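# Extract the upright nail using two robot arms

## Task

Remove the nail that is standing up. The robot's own body, including its grippers, may touch that nail no more than lightly, or the task fails. Anything still in the robot's grip when the scene ends will be dropped.

## Robot and tools

Robot: two six-joint arms, left_arm and right_arm, each ending in a two-finger gripper. A flat block juts about 9 cm from the wrist 3 axis along the gripper's +x and turns with it. Fingers point along the gripper's +z and close along its y axis. end_effector_position is the point between closed pads. Closed fingertips reach about 19 mm past it, open ones about 6 mm. Fingertips travel about 13 mm farther out while closing, so leave that gap above a surface.

Scene frame: metres, origin at table-top height midway between the nominal arm bases. +z is up, +x points out over the table, and left_arm sits on the +y side; arm names do not match image sides. A BASES line, if shown, gives calibrated base places. Printed hand positions can be off, more at long reach.

Row layout (used by execute_actions and move): one flat list of 18 numbers covering both arms, always all 18. First left_arm: six joint angles, then gripper position, force_limit, speed. Then right_arm the same way. Joint order within each arm is fixed and unusual: wrist 3, wrist 2, elbow, shoulder pan, wrist 1, shoulder lift. Results list joints in this same order. Joint numbers are absolute target angles in radians, not offsets. Stated ranges: elbow -3.142 to 3.142; every other joint -6.283 to 6.283. A target more than 0.010 rad past a range end, and farther out than the last reported angle, gets the call refused; targets past the real end are clipped and a 'joint sent to its limit' line may appear.

Gripper numbers, each from -1 to 1: position +1 is fully open (85 mm), pads meet near -0.8, -1 closes until blocked. force_limit and speed together set grip force: -1/-1 gives a gentle grip of about 30 N per pad; speed +1 from a start at least a centimetre wider than the object gives roughly 200 N or more. speed -1 is about 20 mm/s, 0 about 85, +1 about 150. Both start at +1. A new position (change of 0.01 or more) is required before new force_limit or speed apply. To leave a gripper alone, resend its last three numbers. position_measured is in counts: 3 open, 78 about 60 mm, 130 about 40 mm, 180 about 20 mm, 230 pads together. object_status: 0 moving, 1 blocked while opening, 2 blocked while closing (a grip), 3 reached the commanded position or fully shut.

Tools:
execute_actions(actions, cameras): actions is a list of actions; each action is a table of up to 15 rows, one per 1/30 s step, the last row repeated to fill 15 steps (0.5 s). An empty list just reports state and images. Step readings of joint positions are included; HELD marks withheld steps.
move(target, speed, blend, blocking, cameras): target is one 18-number row or up to 15 rows differing only in joint angles, sharing 10 s. Joints move synchronised, so hands travel on curves; no obstacle avoidance. speed is the top rad/s of the joint with farthest to go, 0.01 to 2, default 0.5. blend (rad) rounds corners at intermediate targets. blocking=false returns after about 0.5 s while the move continues; execute_actions is then refused until wait or stop ends it. A new move replaces a running one. Finger numbers are sent at the start. Result adds a 'move:' line: done, off_target, moving, held, fault, plus the worst joint error per arm.
wait(seconds 0 to 10, cameras): lets time pass holding last commands.
stop(): brakes a running move; needs room to slow.
zoom_image(camera, region [x0,y0,x1,y1] pixels, at most 504x504): cameras cam_high, cam_low, cam_work, cam_left_wrist, cam_right_wrist, all 672x504.
zero_wrist_force(arm): subtracts the current wrist reading from later ones.
finished_scene(scene, check): call twice in separate replies. The first only submits your check (for each condition: what images and readings show, what they can't, how it might fail); the second ends the scene irreversibly.

Drive limits: joint targets change at most 1.88 rad/s (shoulder pan, shoulder lift) or 2.83 rad/s (others), accelerating at most 40 rad/s². Targets stay within 0.383 rad (shoulders) or 0.575 rad (others) of measured angles, and are scaled back if they would put the hand over 100 mm (sometimes 50 mm) from its measured spot. Motion lags commands by about 0.09 s or 0.17 to 0.20 s. To hold a joint still, resend its 'Joint targets' angle. An unfinished motion may need recommanding.

Results: joint positions, velocities, Joint targets, Tool commands, torques (whole drive output, offset and noisy, positive toward larger angle), wrist force and torque in the gripper's own axes (push on a surface reads as force into the arm; peak since last shown on a third line), gripper pose and velocities. 'joint command not followed' means the inter-arm clearance check altered targets; fingers are not protected by it.

Avoid: the robot touching the nail more than lightly; drops, slams, hard hits, arms pressing each other, objects leaving the table. Faults: contact torque reaching a joint's limit (shoulder pan and lift 303, elbow 138, wrists 49.6 N m) or about 150 N (plus or minus 25) outside force stops that arm for 10 s. Arms are stiff: aiming even slightly past a firm contact can fault. After a force fault with a gripped, fixed object, open before moving. Motors heat from holding loads, reaching out or pushing; MOTOR HOT appears at 70 °C and brakes engage at 85 °C for 30 to 60 s. Loose objects may get nudged occasionally.

Each tool is called after "Emit:" as name(argument=value, ...), one argument or row to a line, values as JSON.

## Session

Emit:
execute_actions(
  actions=[],
)

Scene clock: 0.00 s.
left_arm: end_effector_position=(+0.4908, +1.0473, +0.1706) position_measured=3 object_status=3 end_effector_quat_wxyz=(+0.584, +0.421, -0.683, +0.124) end_effector_velocity=(+0.001, +0.000, +0.001) end_effector_angular_velocity=(+0.001, -0.002, -0.001) | right_arm: end_effector_position=(+1.1459, -0.1409, +0.1156) position_measured=3 object_status=3 end_effector_quat_wxyz=(-0.057, +0.709, -0.457, +0.534) end_effector_velocity=(+0.000, +0.000, -0.002) end_effector_angular_velocity=(-0.001, +0.001, +0.000)
Joint names: [wrist 3, wrist 2, elbow, shoulder pan, wrist 1, shoulder lift]
Joint positions: left_arm=[-0.4 -1.76 1.186 0.582 -0.723 -0.76] | right_arm=[-1.607 0.553 -1.437 3.895 -0.168 -2.472]
Joint velocities: left_arm=[0 0 -0.002 0 0 -0.001] | right_arm=[0 0 0 0 0 -0.002]
Joint torques (N m): no reading
Motor temperatures (°C): left_arm=[32 33 29 27 36 30] | right_arm=[35 25 29 32 37 30]
Wrist force (N): no reading
Wrist torque (N m): no reading
Wrist force, peak (N): no reading
Joint targets: left_arm=[-0.400 -1.760 1.186 0.582 -0.723 -0.760] | right_arm=[-1.607 0.553 -1.437 3.895 -0.168 -2.472]
Tool commands: left_gripper/position=+1.0 left_gripper/force_limit=+1.0 left_gripper/speed=+1.0 right_gripper/position=+1.0 right_gripper/force_limit=+1.0 right_gripper/speed=+1.0

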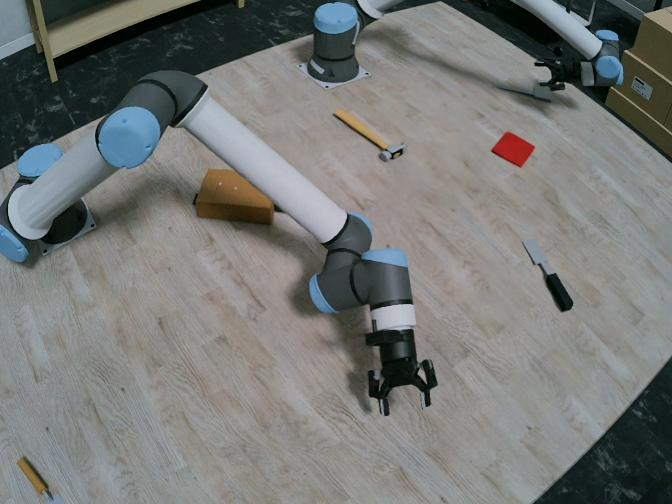

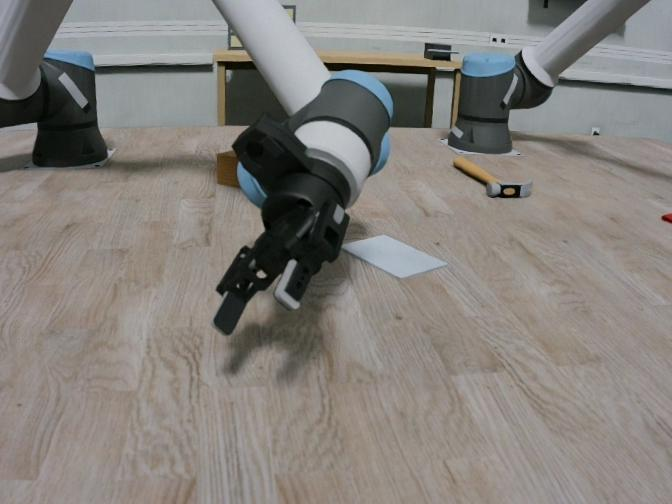

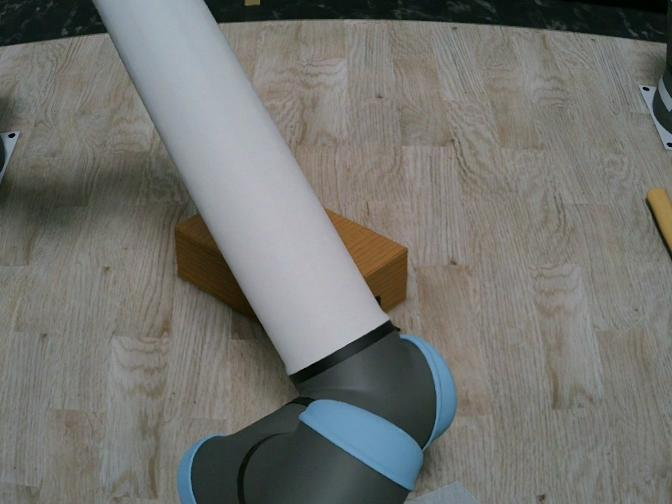

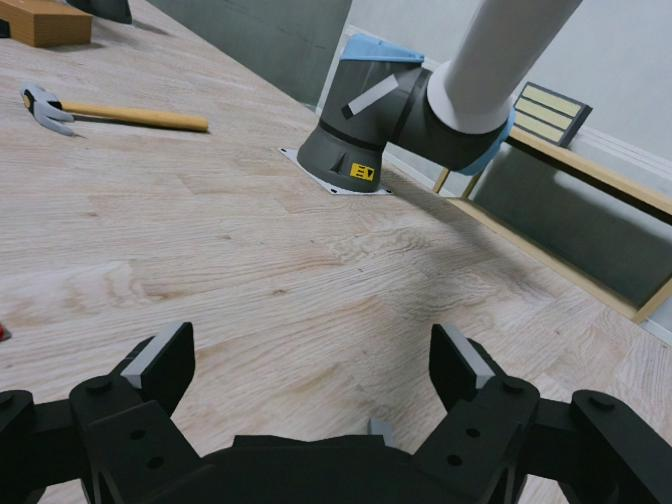

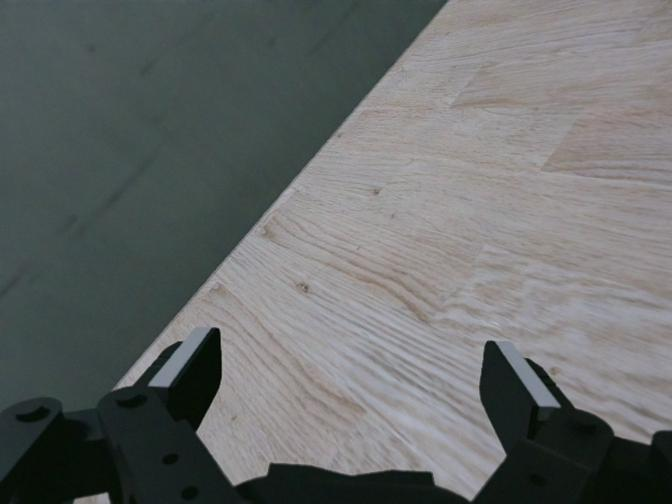

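Emit:
move(
  target=[-0.4,-1.76,1.186,0.582,-0.723,-0.76,1,1,1,-1.607,0.553,-1.437,3.1,-0.168,-2.1,1,1,1],
  speed=0.8,
)

Emit:
zoom_image(
  camera="cam_work",
  region=[100, 100, 500, 400],
)

Emit:
zoom_image(
  camera="cam_high",
  region=[150, 80, 450, 305],
)

Scene clock: 3.50 s.
left_arm: end_effector_position=(+0.4910, +1.0473, +0.1704) position_measured=3 object_status=3 end_effector_quat_wxyz=(+0.584, +0.421, -0.683, +0.124) end_effector_velocity=(+0.000, +0.000, +0.000) end_effector_angular_velocity=(+0.000, +0.000, +0.000) | right_arm: end_effector_position=(+1.0833, -1.0326, +0.5110) position_measured=3 object_status=3 end_effector_quat_wxyz=(-0.028, -0.372, +0.708, -0.599) end_effector_velocity=(-0.001, -0.002, +0.002) end_effector_angular_velocity=(+0.000, -0.001, -0.002)
Joint names: [wrist 3, wrist 2, elbow, shoulder pan, wrist 1, shoulder lift]
Joint positions: left_arm=[-0.4 -1.76 1.186 0.582 -0.723 -0.76] | right_arm=[-1.607 0.553 -1.437 3.1 -0.168 -2.1]
Joint velocities: left_arm=[0 0 0 0 0 0.001] | right_arm=[-0.001 0 0 -0.002 0 0.002]
Joint torques (N m): left_arm=[1.76 0.72 -45.08 -8.28 0.5 -83.89] | right_arm=[-2.95 2.81 37.07 -17.23 6.43 110.5]
Motor temperatures (°C): left_arm=[32 33 29 27 36 30] | right_arm=[35 25 29 32 37 30]
Wrist force (N): left_arm=[0.1 0.2 0.2] | right_arm=[-0.9 -0.1 0.1]
Wrist torque (N m): left_arm=[0.03 -0.02 0.00] | right_arm=[0.08 -0.03 -0.07]
Wrist force, peak (N): left_arm=[0.4 0.4 -0.1] | right_arm=[8.1 -1.0 4.8]
Joint targets: left_arm=[-0.400 -1.760 1.186 0.582 -0.723 -0.760] | right_arm=[-1.607 0.553 -1.437 3.100 -0.168 -2.100]
move: done

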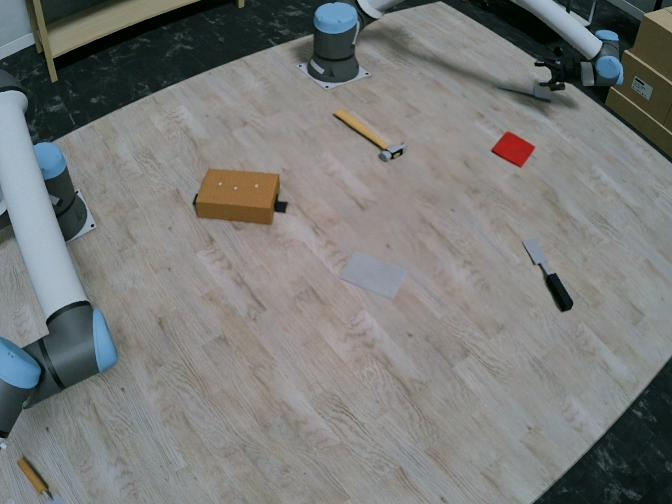

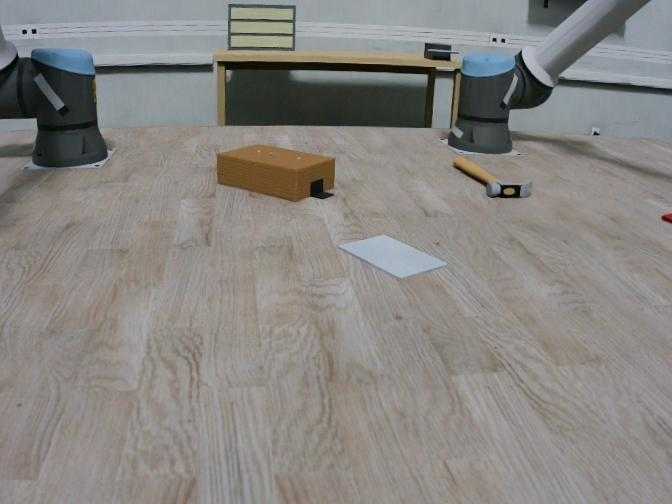

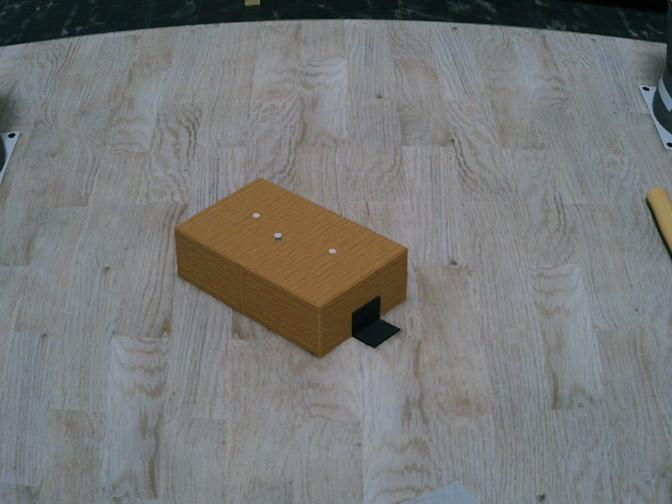

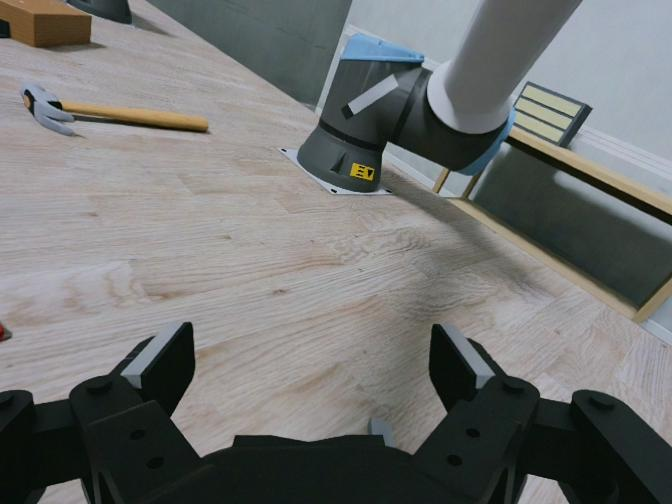

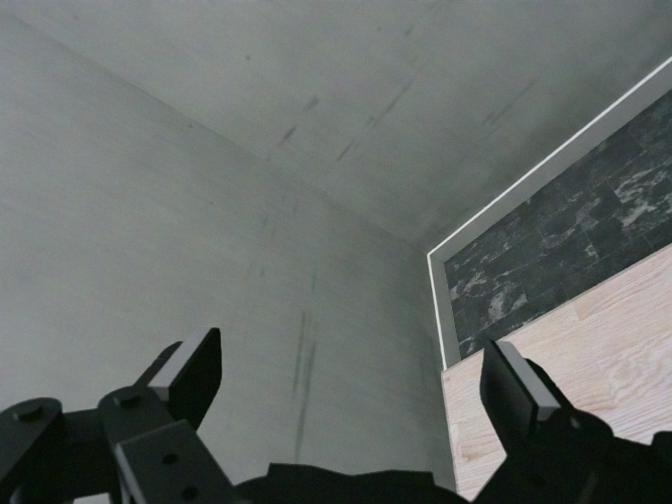

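Scaled by 1.260 from the camera's 672x504 image, which has a finer 960x720 frame.

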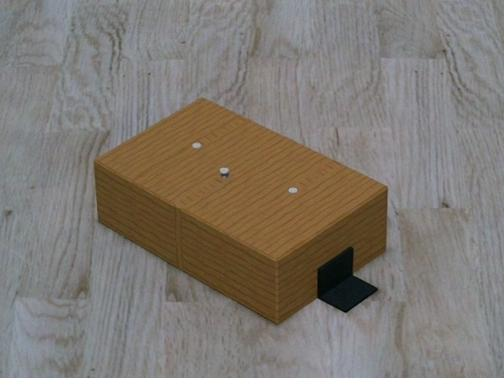

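Scaled by 1.680 from the camera's 672x504 image, which has a finer 960x720 frame.

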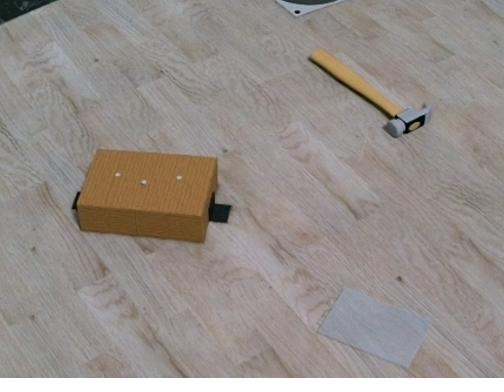

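Emit:
move(
  target=[-0.4,-1.76,1.186,0.582,-0.723,-0.76,1,1,1,-1.607,1.571,-1.0155,4.741,-1.498,-2.199,1,1,1],
  speed=0.9,
)

Emit:
zoom_image(
  camera="cam_high",
  region=[280, 60, 480, 210],
)

Emit:
zoom_image(
  camera="cam_left_wrist",
  region=[0, 0, 300, 225],
)

Scene clock: 9.43 s.
left_arm: end_effector_position=(+0.4910, +1.0473, +0.1704) position_measured=3 object_status=3 end_effector_quat_wxyz=(+0.584, +0.421, -0.683, +0.124) end_effector_velocity=(+0.001, +0.000, +0.000) end_effector_angular_velocity=(+0.000, +0.000, -0.001) | right_arm: end_effector_position=(+0.2215, +0.4814, +0.3509) position_measured=3 object_status=3 end_effector_quat_wxyz=(+0.000, +1.000, +0.031, +0.000) end_effector_velocity=(-0.002, +0.000, +0.002) end_effector_angular_velocity=(+0.002, +0.001, +0.002)
Joint names: [wrist 3, wrist 2, elbow, shoulder pan, wrist 1, shoulder lift]
Joint positions: left_arm=[-0.4 -1.76 1.186 0.582 -0.723 -0.76] | right_arm=[-1.607 1.571 -1.016 4.741 -1.498 -2.199]
Joint velocities: left_arm=[0 0 -0.001 -0.001 0 0] | right_arm=[0 0.001 0 0.002 0 0.002]
Joint torques (N m): left_arm=[1.61 0.46 -33.47 -5.49 -1.44 -84.3] | right_arm=[-2.68 4.11 53.35 22.99 0.88 95.66]
Motor temperatures (°C): left_arm=[32 33 29 27 36 30] | right_arm=[35 25 29 32 37 30]
Wrist force (N): left_arm=[0.2 0.1 -0.1] | right_arm=[-1.5 1.1 -2.2]
Wrist torque (N m): left_arm=[0.02 -0.03 0.00] | right_arm=[-0.21 -0.02 0.18]
Wrist force, peak (N): left_arm=[0.2 0.4 -0.5] | right_arm=[-11.2 -1.2 -2.3]
Joint targets: left_arm=[-0.400 -1.760 1.186 0.582 -0.723 -0.760] | right_arm=[-1.607 1.571 -1.015 4.741 -1.498 -2.199]
move: done

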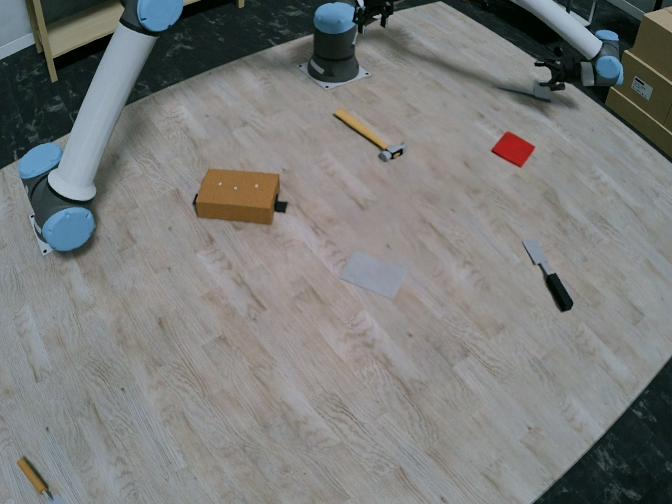

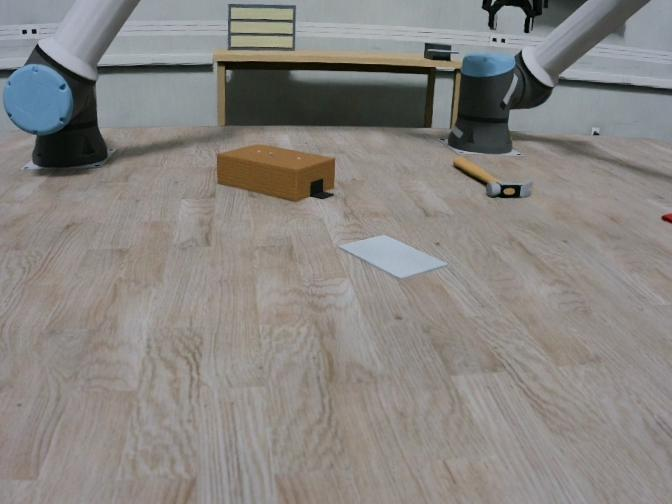

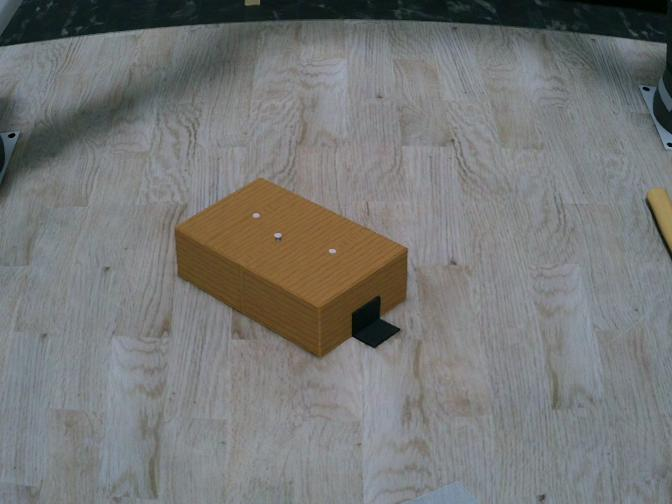

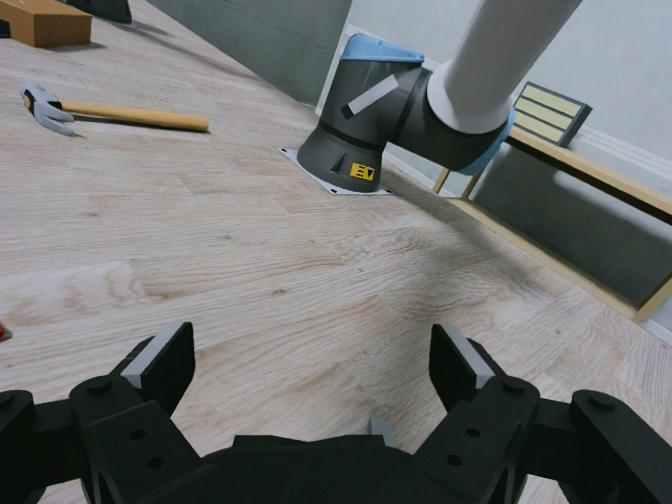

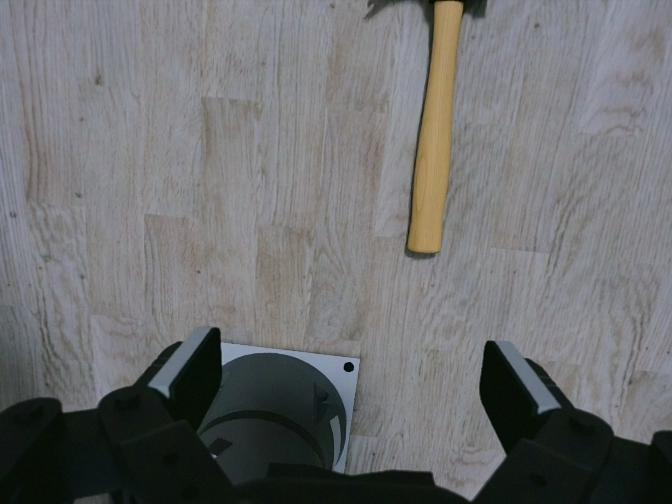

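Scaled by 2.520 from the camera's 672x504 image, which has a finer 960x720 frame.

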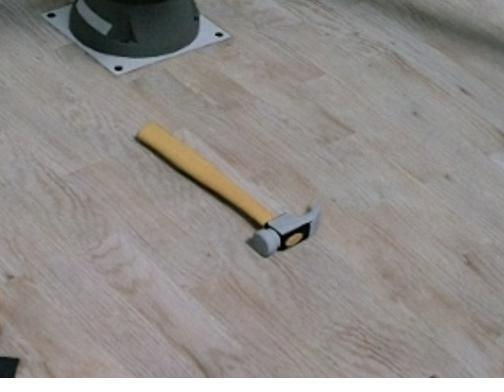

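Scaled by 1.680 from the camera's 672x504 image, which has a finer 960x720 frame.

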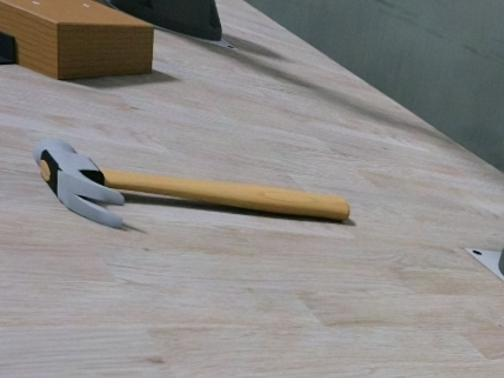

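Emit:
move(
  target=[-0.4,-1.76,1.186,0.582,-0.723,-0.76,1,1,1,-1.607,1.571,-1.1507,4.662,-1.4476,-2.1143,1,1,1],
  cameras=["cam_right_wrist"],
)

Scene clock: 10.90 s.
left_arm: end_effector_position=(+0.4910, +1.0473, +0.1704) position_measured=3 object_status=3 end_effector_quat_wxyz=(+0.584, +0.421, -0.683, +0.124) end_effector_velocity=(+0.001, +0.000, +0.001) end_effector_angular_velocity=(+0.000, -0.001, +0.000) | right_arm: end_effector_position=(+0.3016, +0.4206, +0.3508) position_measured=3 object_status=3 end_effector_quat_wxyz=(+0.000, +1.000, -0.008, +0.000) end_effector_velocity=(+0.001, -0.001, +0.001) end_effector_angular_velocity=(+0.002, +0.000, +0.000)
Joint names: [wrist 3, wrist 2, elbow, shoulder pan, wrist 1, shoulder lift]
Joint positions: left_arm=[-0.4 -1.76 1.186 0.582 -0.723 -0.76] | right_arm=[-1.607 1.571 -1.151 4.662 -1.448 -2.114]
Joint velocities: left_arm=[0 0 0 -0.001 0 -0.001] | right_arm=[-0.001 0 -0.001 -0.001 0.001 0.002]
Joint torques (N m): left_arm=[1.66 0.36 -35.34 -5.89 -0.58 -82.8] | right_arm=[-2.77 1.8 39.6 -17.95 8.68 114.7]
Motor temperatures (°C): left_arm=[32 33 29 27 36 30] | right_arm=[35 25 29 32 37 30]
Wrist force (N): left_arm=[-0.2 0.1 -0.2] | right_arm=[-1.6 1.7 -2.1]
Wrist torque (N m): left_arm=[0.01 0.02 0.00] | right_arm=[-0.07 -0.05 0.16]
Wrist force, peak (N): left_arm=[-0.1 0.5 -0.2] | right_arm=[-3.9 0.2 -2.4]
Joint targets: left_arm=[-0.400 -1.760 1.186 0.582 -0.723 -0.760] | right_arm=[-1.607 1.571 -1.151 4.662 -1.448 -2.114]
move: done
Images, in order (width x height): cam_right_wrist 672x504.

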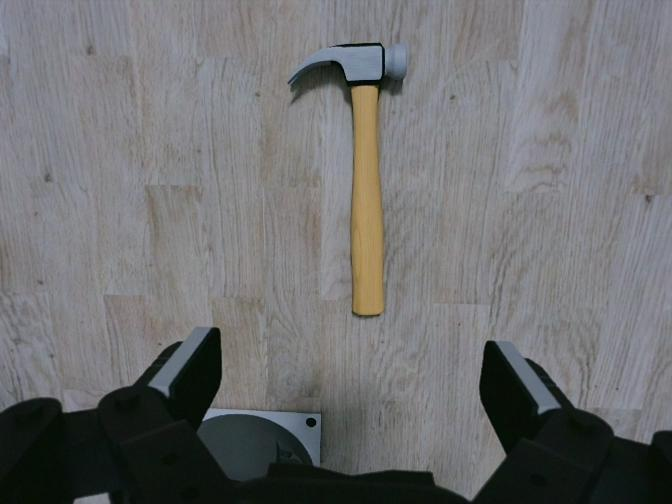

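Emit:
move(
  target=[-0.4,-1.76,1.186,0.582,-0.723,-0.76,1,1,1,-1.307,1.571,-1.1507,4.662,-1.4476,-2.1143,1,1,1],
  cameras=["cam_right_wrist"],
)

Scene clock: 12.67 s.
left_arm: end_effector_position=(+0.4910, +1.0473, +0.1704) position_measured=3 object_status=3 end_effector_quat_wxyz=(+0.584, +0.421, -0.683, +0.124) end_effector_velocity=(+0.000, +0.000, +0.000) end_effector_angular_velocity=(+0.000, +0.001, +0.001) | right_arm: end_effector_position=(+0.3016, +0.4206, +0.3508) position_measured=3 object_status=3 end_effector_quat_wxyz=(+0.000, +0.988, -0.157, +0.000) end_effector_velocity=(-0.001, +0.000, +0.000) end_effector_angular_velocity=(-0.001, +0.000, +0.000)
Joint names: [wrist 3, wrist 2, elbow, shoulder pan, wrist 1, shoulder lift]
Joint positions: left_arm=[-0.4 -1.76 1.186 0.582 -0.723 -0.76] | right_arm=[-1.307 1.571 -1.151 4.662 -1.448 -2.114]
Joint velocities: left_arm=[0 0 0 0.001 0 0] | right_arm=[0.001 0 0 0.001 -0.001 -0.001]
Joint torques (N m): left_arm=[1.75 0.64 -34.36 -7.13 -0.63 -85.25] | right_arm=[3.15 -2.21 43.33 -16.94 6.99 114.8]
Motor temperatures (°C): left_arm=[32 33 29 27 36 30] | right_arm=[35 25 29 32 37 30]
Wrist force (N): left_arm=[0.1 0.2 -0.3] | right_arm=[-1.3 1.8 -2.4]
Wrist torque (N m): left_arm=[0.03 -0.03 0.01] | right_arm=[-0.05 -0.10 0.17]
Wrist force, peak (N): left_arm=[0.0 0.5 -0.1] | right_arm=[-1.5 1.9 -2.7]
Joint targets: left_arm=[-0.400 -1.760 1.186 0.582 -0.723 -0.760] | right_arm=[-1.307 1.571 -1.151 4.662 -1.448 -2.114]
move: done
Images, in order (width x height): cam_right_wrist 672x504.

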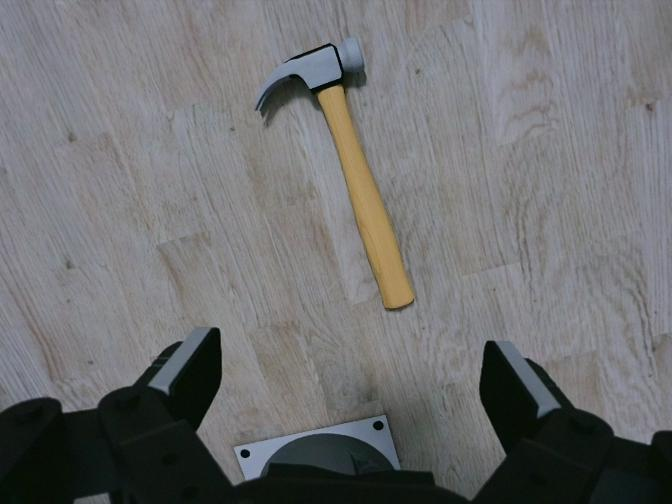

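Emit:
move(
  target=[
    [-0.4,-1.76,1.186,0.582,-0.723,-0.76,1,1,1,-1.548,1.571,-1.4464,4.7349,-1.0723,-2.1937,1,1,1],
    [-0.4,-1.76,1.186,0.582,-0.723,-0.76,1,1,1,-1.548,1.571,-1.4961,4.7349,-0.9341,-2.2822,1,1,1],
  ],
  speed=[0.5,0.15],
)

Emit:
zoom_image(
  camera="cam_high",
  region=[280, 60, 480, 210],
)

Scene clock: 15.87 s.
left_arm: end_effector_position=(+0.4910, +1.0473, +0.1704) position_measured=3 object_status=3 end_effector_quat_wxyz=(+0.584, +0.421, -0.683, +0.124) end_effector_velocity=(+0.000, +0.001, +0.001) end_effector_angular_velocity=(+0.002, -0.002, +0.000) | right_arm: end_effector_position=(+0.2292, +0.4100, +0.0212) position_measured=3 object_status=3 end_effector_quat_wxyz=(+0.000, +1.000, -0.001, +0.000) end_effector_velocity=(-0.001, -0.001, -0.001) end_effector_angular_velocity=(-0.002, +0.000, +0.001)
Joint names: [wrist 3, wrist 2, elbow, shoulder pan, wrist 1, shoulder lift]
Joint positions: left_arm=[-0.4 -1.76 1.186 0.582 -0.723 -0.76] | right_arm=[-1.548 1.571 -1.496 4.735 -0.934 -2.282]
Joint velocities: left_arm=[0 0 -0.001 0.001 0 -0.001] | right_arm=[0 0 -0.001 0.001 0 -0.001]
Joint torques (N m): left_arm=[1.47 0.24 -34.92 -3.66 -0.64 -87.11] | right_arm=[-3 -2.65 31.42 21.23 8.99 92.3]
Motor temperatures (°C): left_arm=[32 33 29 27 36 30] | right_arm=[35 25 29 32 37 30]
Wrist force (N): left_arm=[0.1 -0.1 0.0] | right_arm=[-1.7 1.0 -2.5]
Wrist torque (N m): left_arm=[-0.01 -0.02 0.00] | right_arm=[-0.18 -0.03 0.16]
Wrist force, peak (N): left_arm=[0.2 0.5 -0.1] | right_arm=[-0.6 1.8 -6.3]
Joint targets: left_arm=[-0.400 -1.760 1.186 0.582 -0.723 -0.760] | right_arm=[-1.548 1.571 -1.496 4.735 -0.934 -2.282]
move: done

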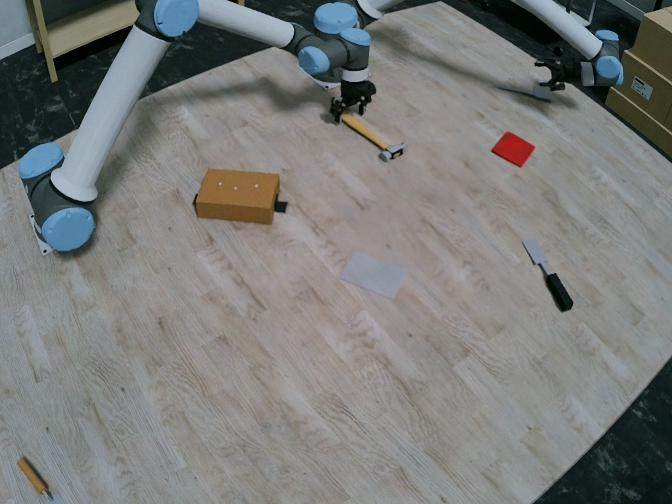

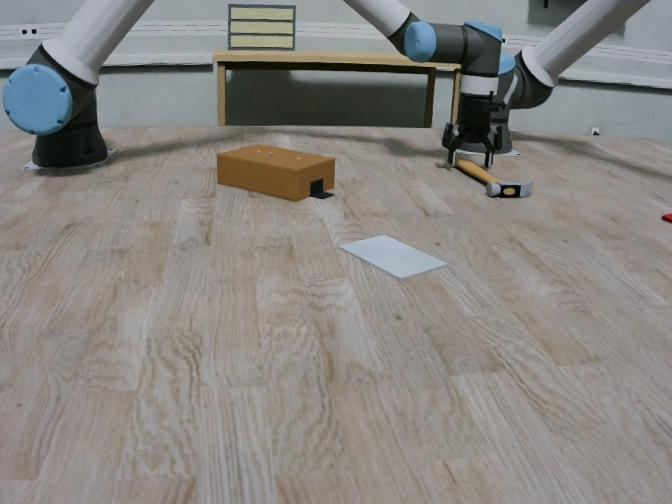

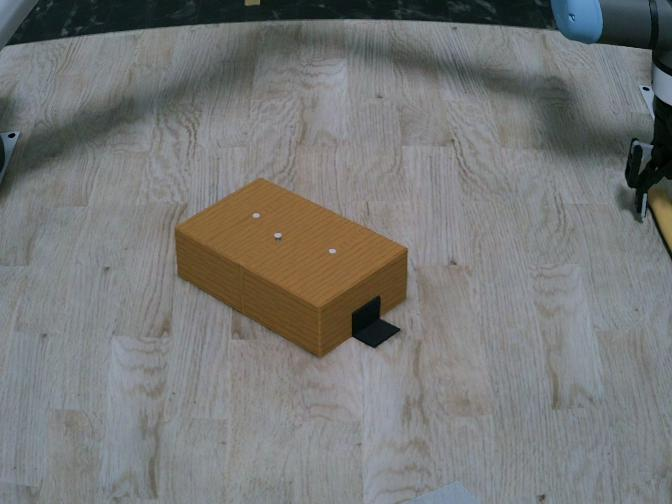

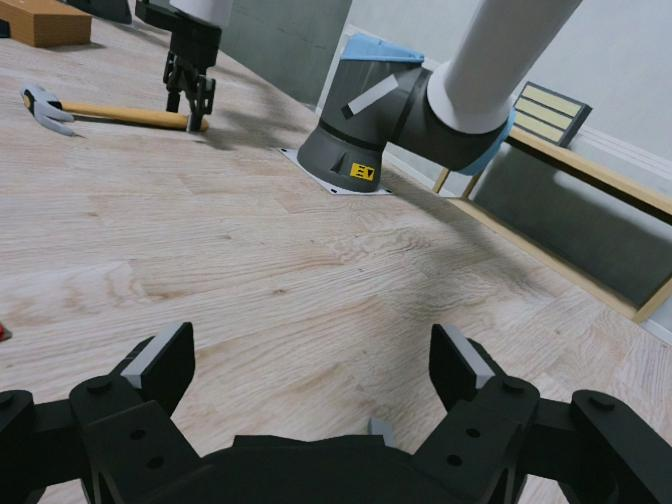

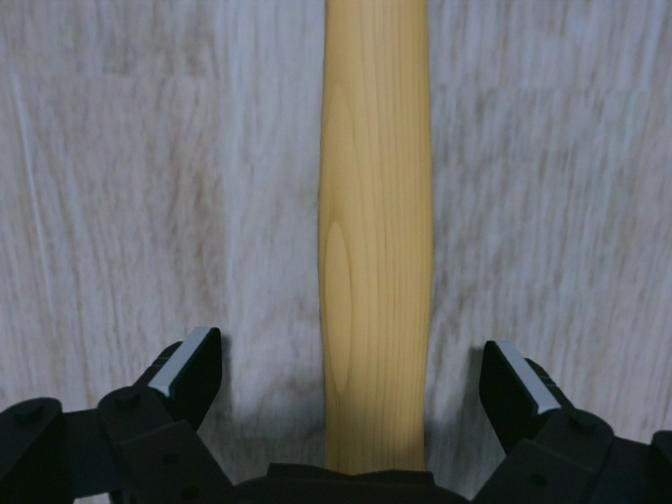

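Scaled by 2.520 from the camera's 672x504 image, which has a finer 960x720 frame.

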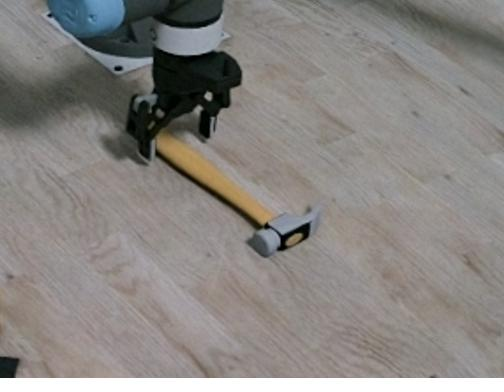

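Emit:
move(
  target=[-0.4,-1.76,1.186,0.582,-0.723,-0.76,1,1,1,-1.548,1.571,-1.4961,4.7349,-0.9341,-2.2822,-1,1,-1],
  cameras=["cam_right_wrist","cam_left_wrist"],
)

Scene clock: 19.43 s.
left_arm: end_effector_position=(+0.4910, +1.0473, +0.1704) position_measured=3 object_status=3 end_effector_quat_wxyz=(+0.584, +0.421, -0.683, +0.124) end_effector_velocity=(+0.000, -0.001, +0.001) end_effector_angular_velocity=(+0.001, +0.000, -0.001) | right_arm: end_effector_position=(+0.2292, +0.4100, +0.0210) position_measured=150 object_status=0 end_effector_quat_wxyz=(+0.000, +1.000, -0.001, +0.000) end_effector_velocity=(+0.002, +0.000, +0.000) end_effector_angular_velocity=(+0.001, +0.000, -0.002)
Joint names: [wrist 3, wrist 2, elbow, shoulder pan, wrist 1, shoulder lift]
Joint positions: left_arm=[-0.4 -1.76 1.186 0.582 -0.723 -0.76] | right_arm=[-1.548 1.571 -1.496 4.735 -0.934 -2.282]
Joint velocities: left_arm=[-0.001 0 0 -0.001 0 -0.001] | right_arm=[0 0 0 -0.002 0.001 0]
Joint torques (N m): left_arm=[1.36 0.39 -34.38 0.73 -0.14 -86.02] | right_arm=[-2.72 -2.2 39.41 16.57 4.87 93.23]
Motor temperatures (°C): left_arm=[32 33 29 27 36 30] | right_arm=[35 25 29 32 37 30]
Wrist force (N): left_arm=[-0.2 0.0 -0.1] | right_arm=[-1.6 9.5 -19.3]
Wrist torque (N m): left_arm=[0.00 0.01 0.00] | right_arm=[-0.40 0.09 -0.09]
Wrist force, peak (N): left_arm=[0.0 0.6 0.0] | right_arm=[-1.3 11.4 -22.1]
Joint targets: left_arm=[-0.400 -1.760 1.186 0.582 -0.723 -0.760] | right_arm=[-1.548 1.571 -1.496 4.735 -0.934 -2.282]
move: done
Images, in order (width x height): cam_left_wrist 672x504, cam_right_wrist 672x504.

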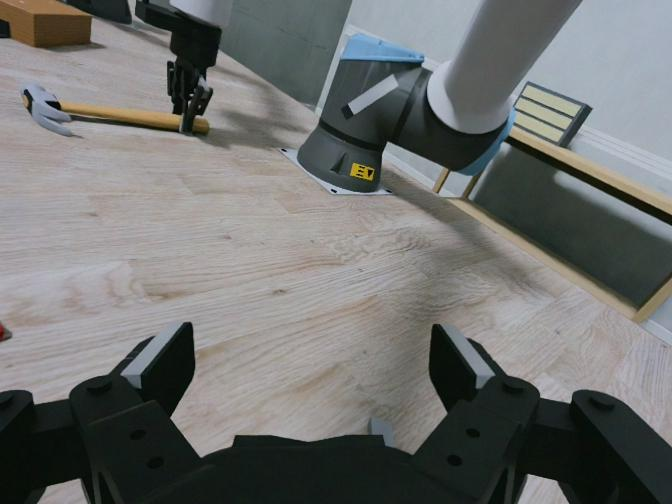

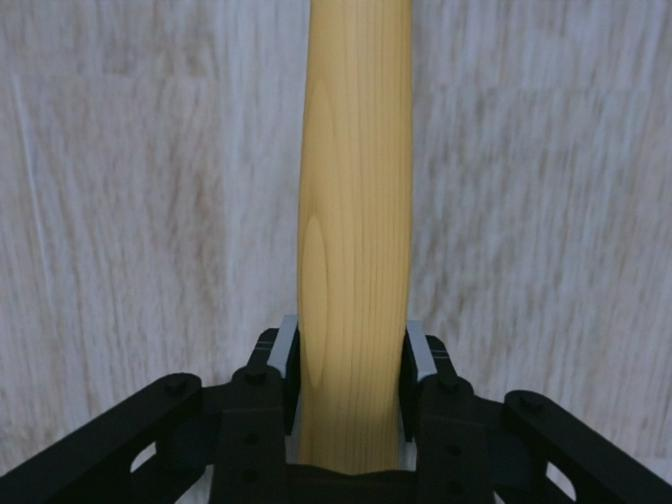

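Emit:
move(
  target=[
    [-0.4,-1.76,1.186,0.582,-0.723,-0.76,1,1,1,-1.548,1.571,-1.4464,4.7349,-1.0723,-2.1937,-1,1,-1],
    [-0.4,-1.76,1.186,0.582,-0.723,-0.76,1,1,1,-1.688,1.571,-2.0796,4.598,-1.4676,-1.1652,-1,1,-1],
  ],
  speed=[0.15,0.5],
)

Emit:
zoom_image(
  camera="cam_right_wrist",
  region=[0, 0, 500, 375],
)

Scene clock: 24.30 s.
left_arm: end_effector_position=(+0.4910, +1.0473, +0.1704) position_measured=3 object_status=3 end_effector_quat_wxyz=(+0.584, +0.421, -0.683, +0.124) end_effector_velocity=(+0.000, +0.000, +0.001) end_effector_angular_velocity=(+0.001, -0.001, +0.000) | right_arm: end_effector_position=(+0.3001, -0.1493, +0.4009) position_measured=150 object_status=2 end_effector_quat_wxyz=(+0.000, +1.000, +0.000, +0.000) end_effector_velocity=(+0.000, -0.001, +0.000) end_effector_angular_velocity=(+0.001, +0.000, +0.001)
Joint names: [wrist 3, wrist 2, elbow, shoulder pan, wrist 1, shoulder lift]
Joint positions: left_arm=[-0.4 -1.76 1.186 0.582 -0.723 -0.76] | right_arm=[-1.688 1.571 -2.08 4.598 -1.468 -1.165]
Joint velocities: left_arm=[0 0 0 0 0 -0.002] | right_arm=[0 0 -0.001 0.001 0 0.003]
Joint torques (N m): left_arm=[1.05 0.48 -37.86 1.64 -0.4 -90.95] | right_arm=[-2.91 -2.48 43.23 -17.31 1.68 33.55]
Motor temperatures (°C): left_arm=[32 33 29 27 36 30] | right_arm=[35 25 29 31 37 30]
Wrist force (N): left_arm=[0.1 0.4 -0.1] | right_arm=[-1.8 0.8 3.0]
Wrist torque (N m): left_arm=[0.07 -0.01 0.00] | right_arm=[-0.22 -0.57 0.16]
Wrist force, peak (N): left_arm=[-0.3 0.4 -0.3] | right_arm=[-1.2 9.7 -20.2]
Joint targets: left_arm=[-0.400 -1.760 1.186 0.582 -0.723 -0.760] | right_arm=[-1.688 1.571 -2.080 4.598 -1.468 -1.165]
move: done

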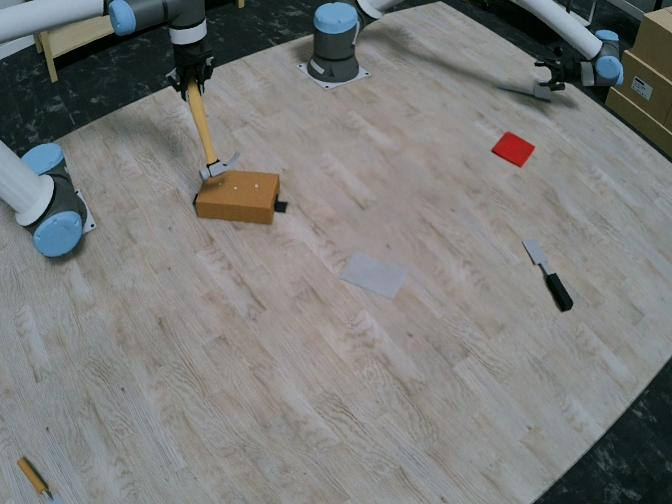

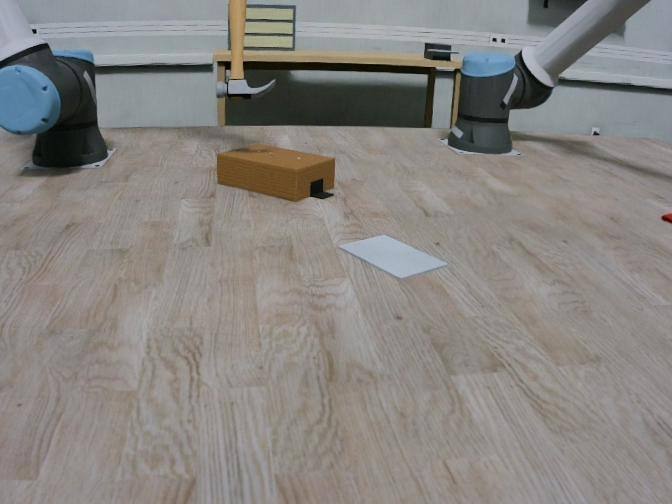

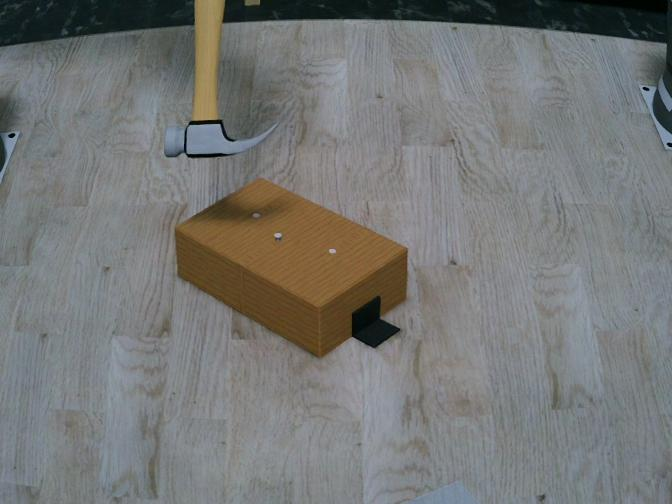

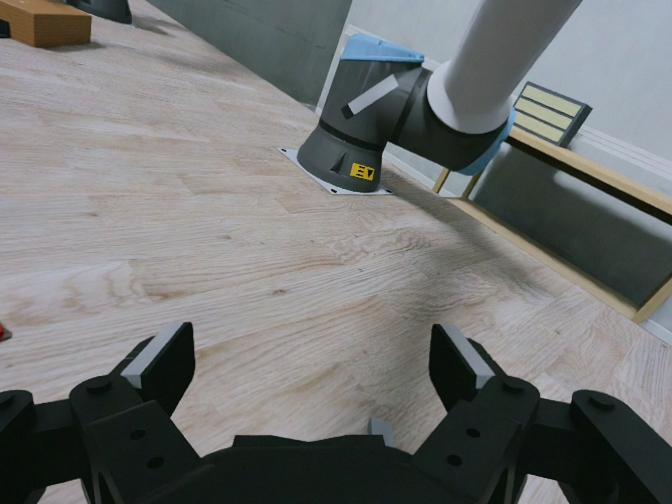

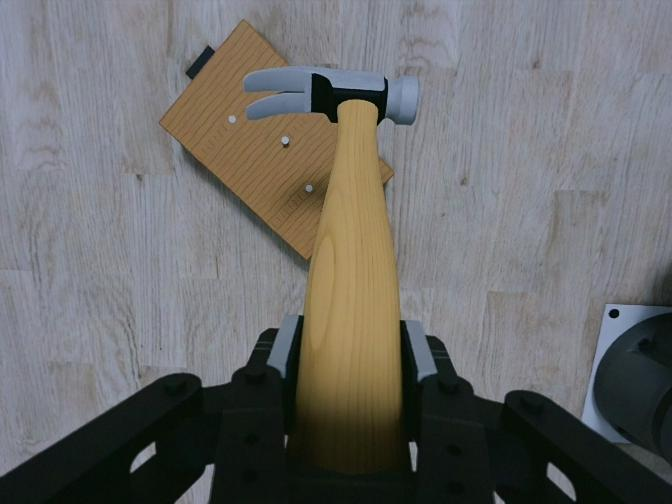

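Scaled by 1.008 from the camera's 672x504 image, which has a finer 960x720 frame.

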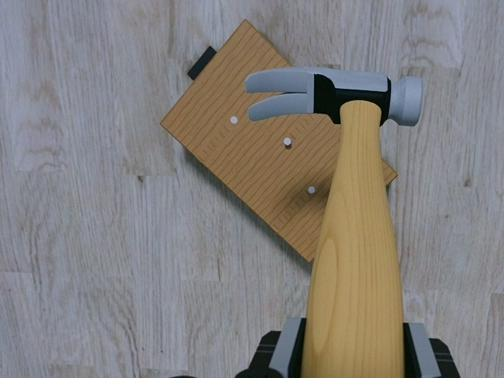

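Emit:
move(
  target=[-0.4,-1.76,1.186,0.582,-0.723,-0.76,1,1,1,-1.388,1.571,-2.0796,4.598,-1.4676,-1.1652,-1,1,-1],
  cameras=["cam_right_wrist"],
)

Emit:
zoom_image(
  camera="cam_right_wrist",
  region=[150, 50, 450, 275],
)

Emit:
move(
  target=[-0.4,-1.76,1.186,0.582,-0.723,-0.76,1,1,1,-1.988,1.571,-2.0796,4.598,-1.4676,-1.1652,-1,1,-1],
  cameras=["cam_right_wrist"],
)

Emit:
zoom_image(
  camera="cam_right_wrist",
  region=[150, 50, 450, 275],
)

Scene clock: 26.10 s.
left_arm: end_effector_position=(+0.4910, +1.0473, +0.1704) position_measured=3 object_status=3 end_effector_quat_wxyz=(+0.584, +0.421, -0.683, +0.124) end_effector_velocity=(+0.000, +0.000, +0.001) end_effector_angular_velocity=(+0.001, +0.000, -0.001) | right_arm: end_effector_position=(+0.3001, -0.1494, +0.4009) position_measured=150 object_status=2 end_effector_quat_wxyz=(+0.000, +0.989, -0.149, +0.000) end_effector_velocity=(+0.000, +0.000, -0.001) end_effector_angular_velocity=(-0.001, +0.000, -0.002)
Joint names: [wrist 3, wrist 2, elbow, shoulder pan, wrist 1, shoulder lift]
Joint positions: left_arm=[-0.4 -1.76 1.186 0.582 -0.723 -0.76] | right_arm=[-1.388 1.571 -2.08 4.598 -1.468 -1.165]
Joint velocities: left_arm=[0 0.001 0.001 0 0 -0.001] | right_arm=[0.001 0 0 -0.001 0 -0.001]
Joint torques (N m): left_arm=[1.03 0.46 -37.51 2.21 -0.4 -92.04] | right_arm=[3.21 -2.24 48.48 -16.29 3.33 31.79]
Motor temperatures (°C): left_arm=[32 33 29 27 36 30] | right_arm=[35 25 29 31 37 30]
Wrist force (N): left_arm=[0.0 0.0 -0.1] | right_arm=[-1.8 1.1 3.0]
Wrist torque (N m): left_arm=[0.01 -0.01 0.00] | right_arm=[-0.21 -0.52 0.17]
Wrist force, peak (N): left_arm=[0.2 0.3 -0.3] | right_arm=[-2.6 1.4 3.2]
Joint targets: left_arm=[-0.400 -1.760 1.186 0.582 -0.723 -0.760] | right_arm=[-1.388 1.571 -2.080 4.598 -1.468 -1.165]
move: done
Images, in order (width x height): cam_right_wrist 672x504.

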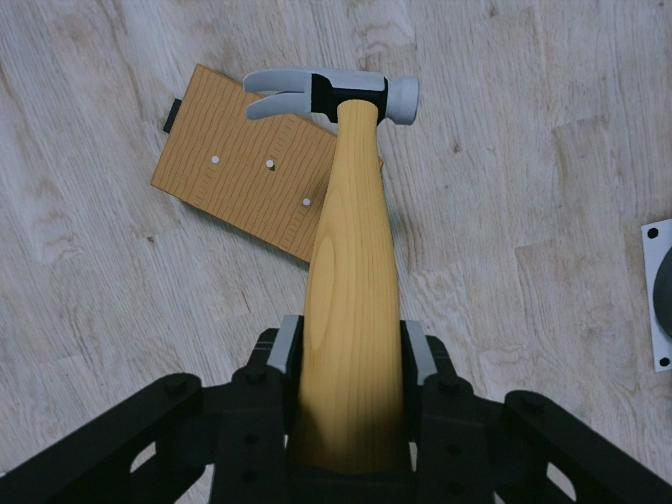

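Scaled by 1.680 from the camera's 672x504 image, which has a finer 960x720 frame.

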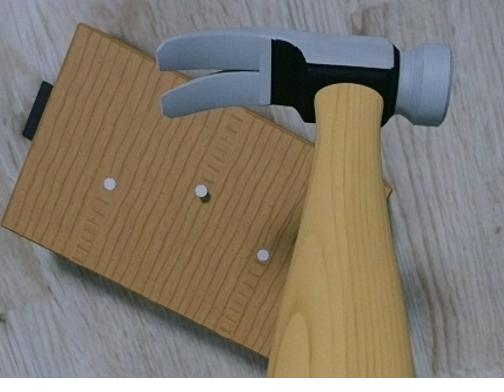

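Scene clock: 27.83 s.
left_arm: end_effector_position=(+0.4910, +1.0473, +0.1704) position_measured=3 object_status=3 end_effector_quat_wxyz=(+0.584, +0.421, -0.683, +0.124) end_effector_velocity=(+0.000, +0.000, -0.001) end_effector_angular_velocity=(+0.000, +0.000, +0.000) | right_arm: end_effector_position=(+0.3001, -0.1494, +0.4009) position_measured=150 object_status=2 end_effector_quat_wxyz=(+0.000, +0.989, +0.150, +0.000) end_effector_velocity=(+0.001, +0.000, -0.001) end_effector_angular_velocity=(-0.002, +0.000, -0.001)
Joint names: [wrist 3, wrist 2, elbow, shoulder pan, wrist 1, shoulder lift]
Joint positions: left_arm=[-0.4 -1.76 1.186 0.582 -0.723 -0.76] | right_arm=[-1.988 1.571 -2.08 4.598 -1.468 -1.165]
Joint velocities: left_arm=[0 0 0 0 0 0.001] | right_arm=[-0.001 0 0 -0.002 0 -0.002]
Joint torques (N m): left_arm=[1.09 0.39 -38.98 3.91 -0.13 -88.33] | right_arm=[-2.6 -2.4 52.76 -15.52 4.58 34.13]
Motor temperatures (°C): left_arm=[32 33 29 27 36 30] | right_arm=[35 25 29 31 37 30]
Wrist force (N): left_arm=[0.0 0.1 0.1] | right_arm=[-1.9 1.4 2.9]
Wrist torque (N m): left_arm=[0.02 -0.01 0.00] | right_arm=[-0.13 -0.49 0.13]
Wrist force, peak (N): left_arm=[0.2 0.3 -0.4] | right_arm=[-2.0 1.1 3.6]
Joint targets: left_arm=[-0.400 -1.760 1.186 0.582 -0.723 -0.760] | right_arm=[-1.988 1.571 -2.080 4.598 -1.468 -1.165]
move: done
Images, in order (width x height): cam_right_wrist 672x504.

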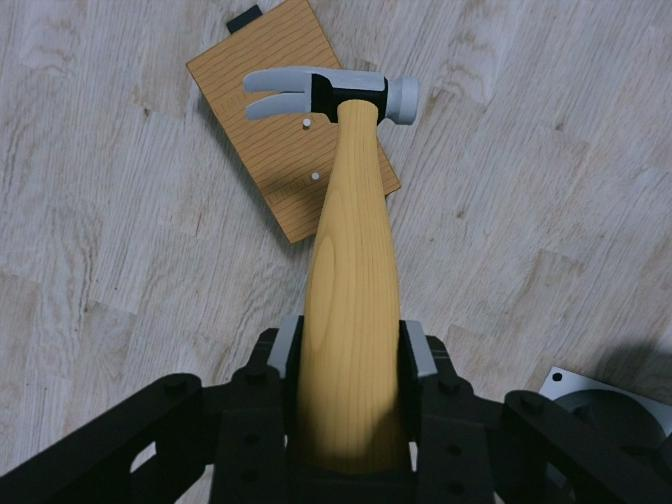

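Scaled by 1.680 from the camera's 672x504 image, which has a finer 960x720 frame.

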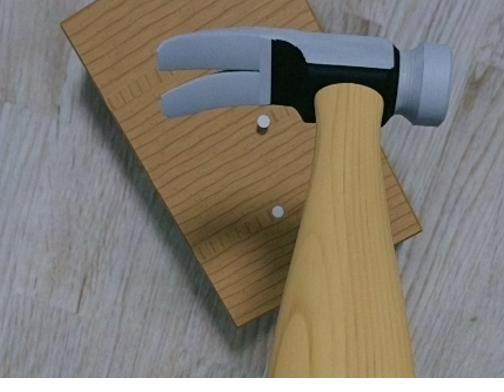

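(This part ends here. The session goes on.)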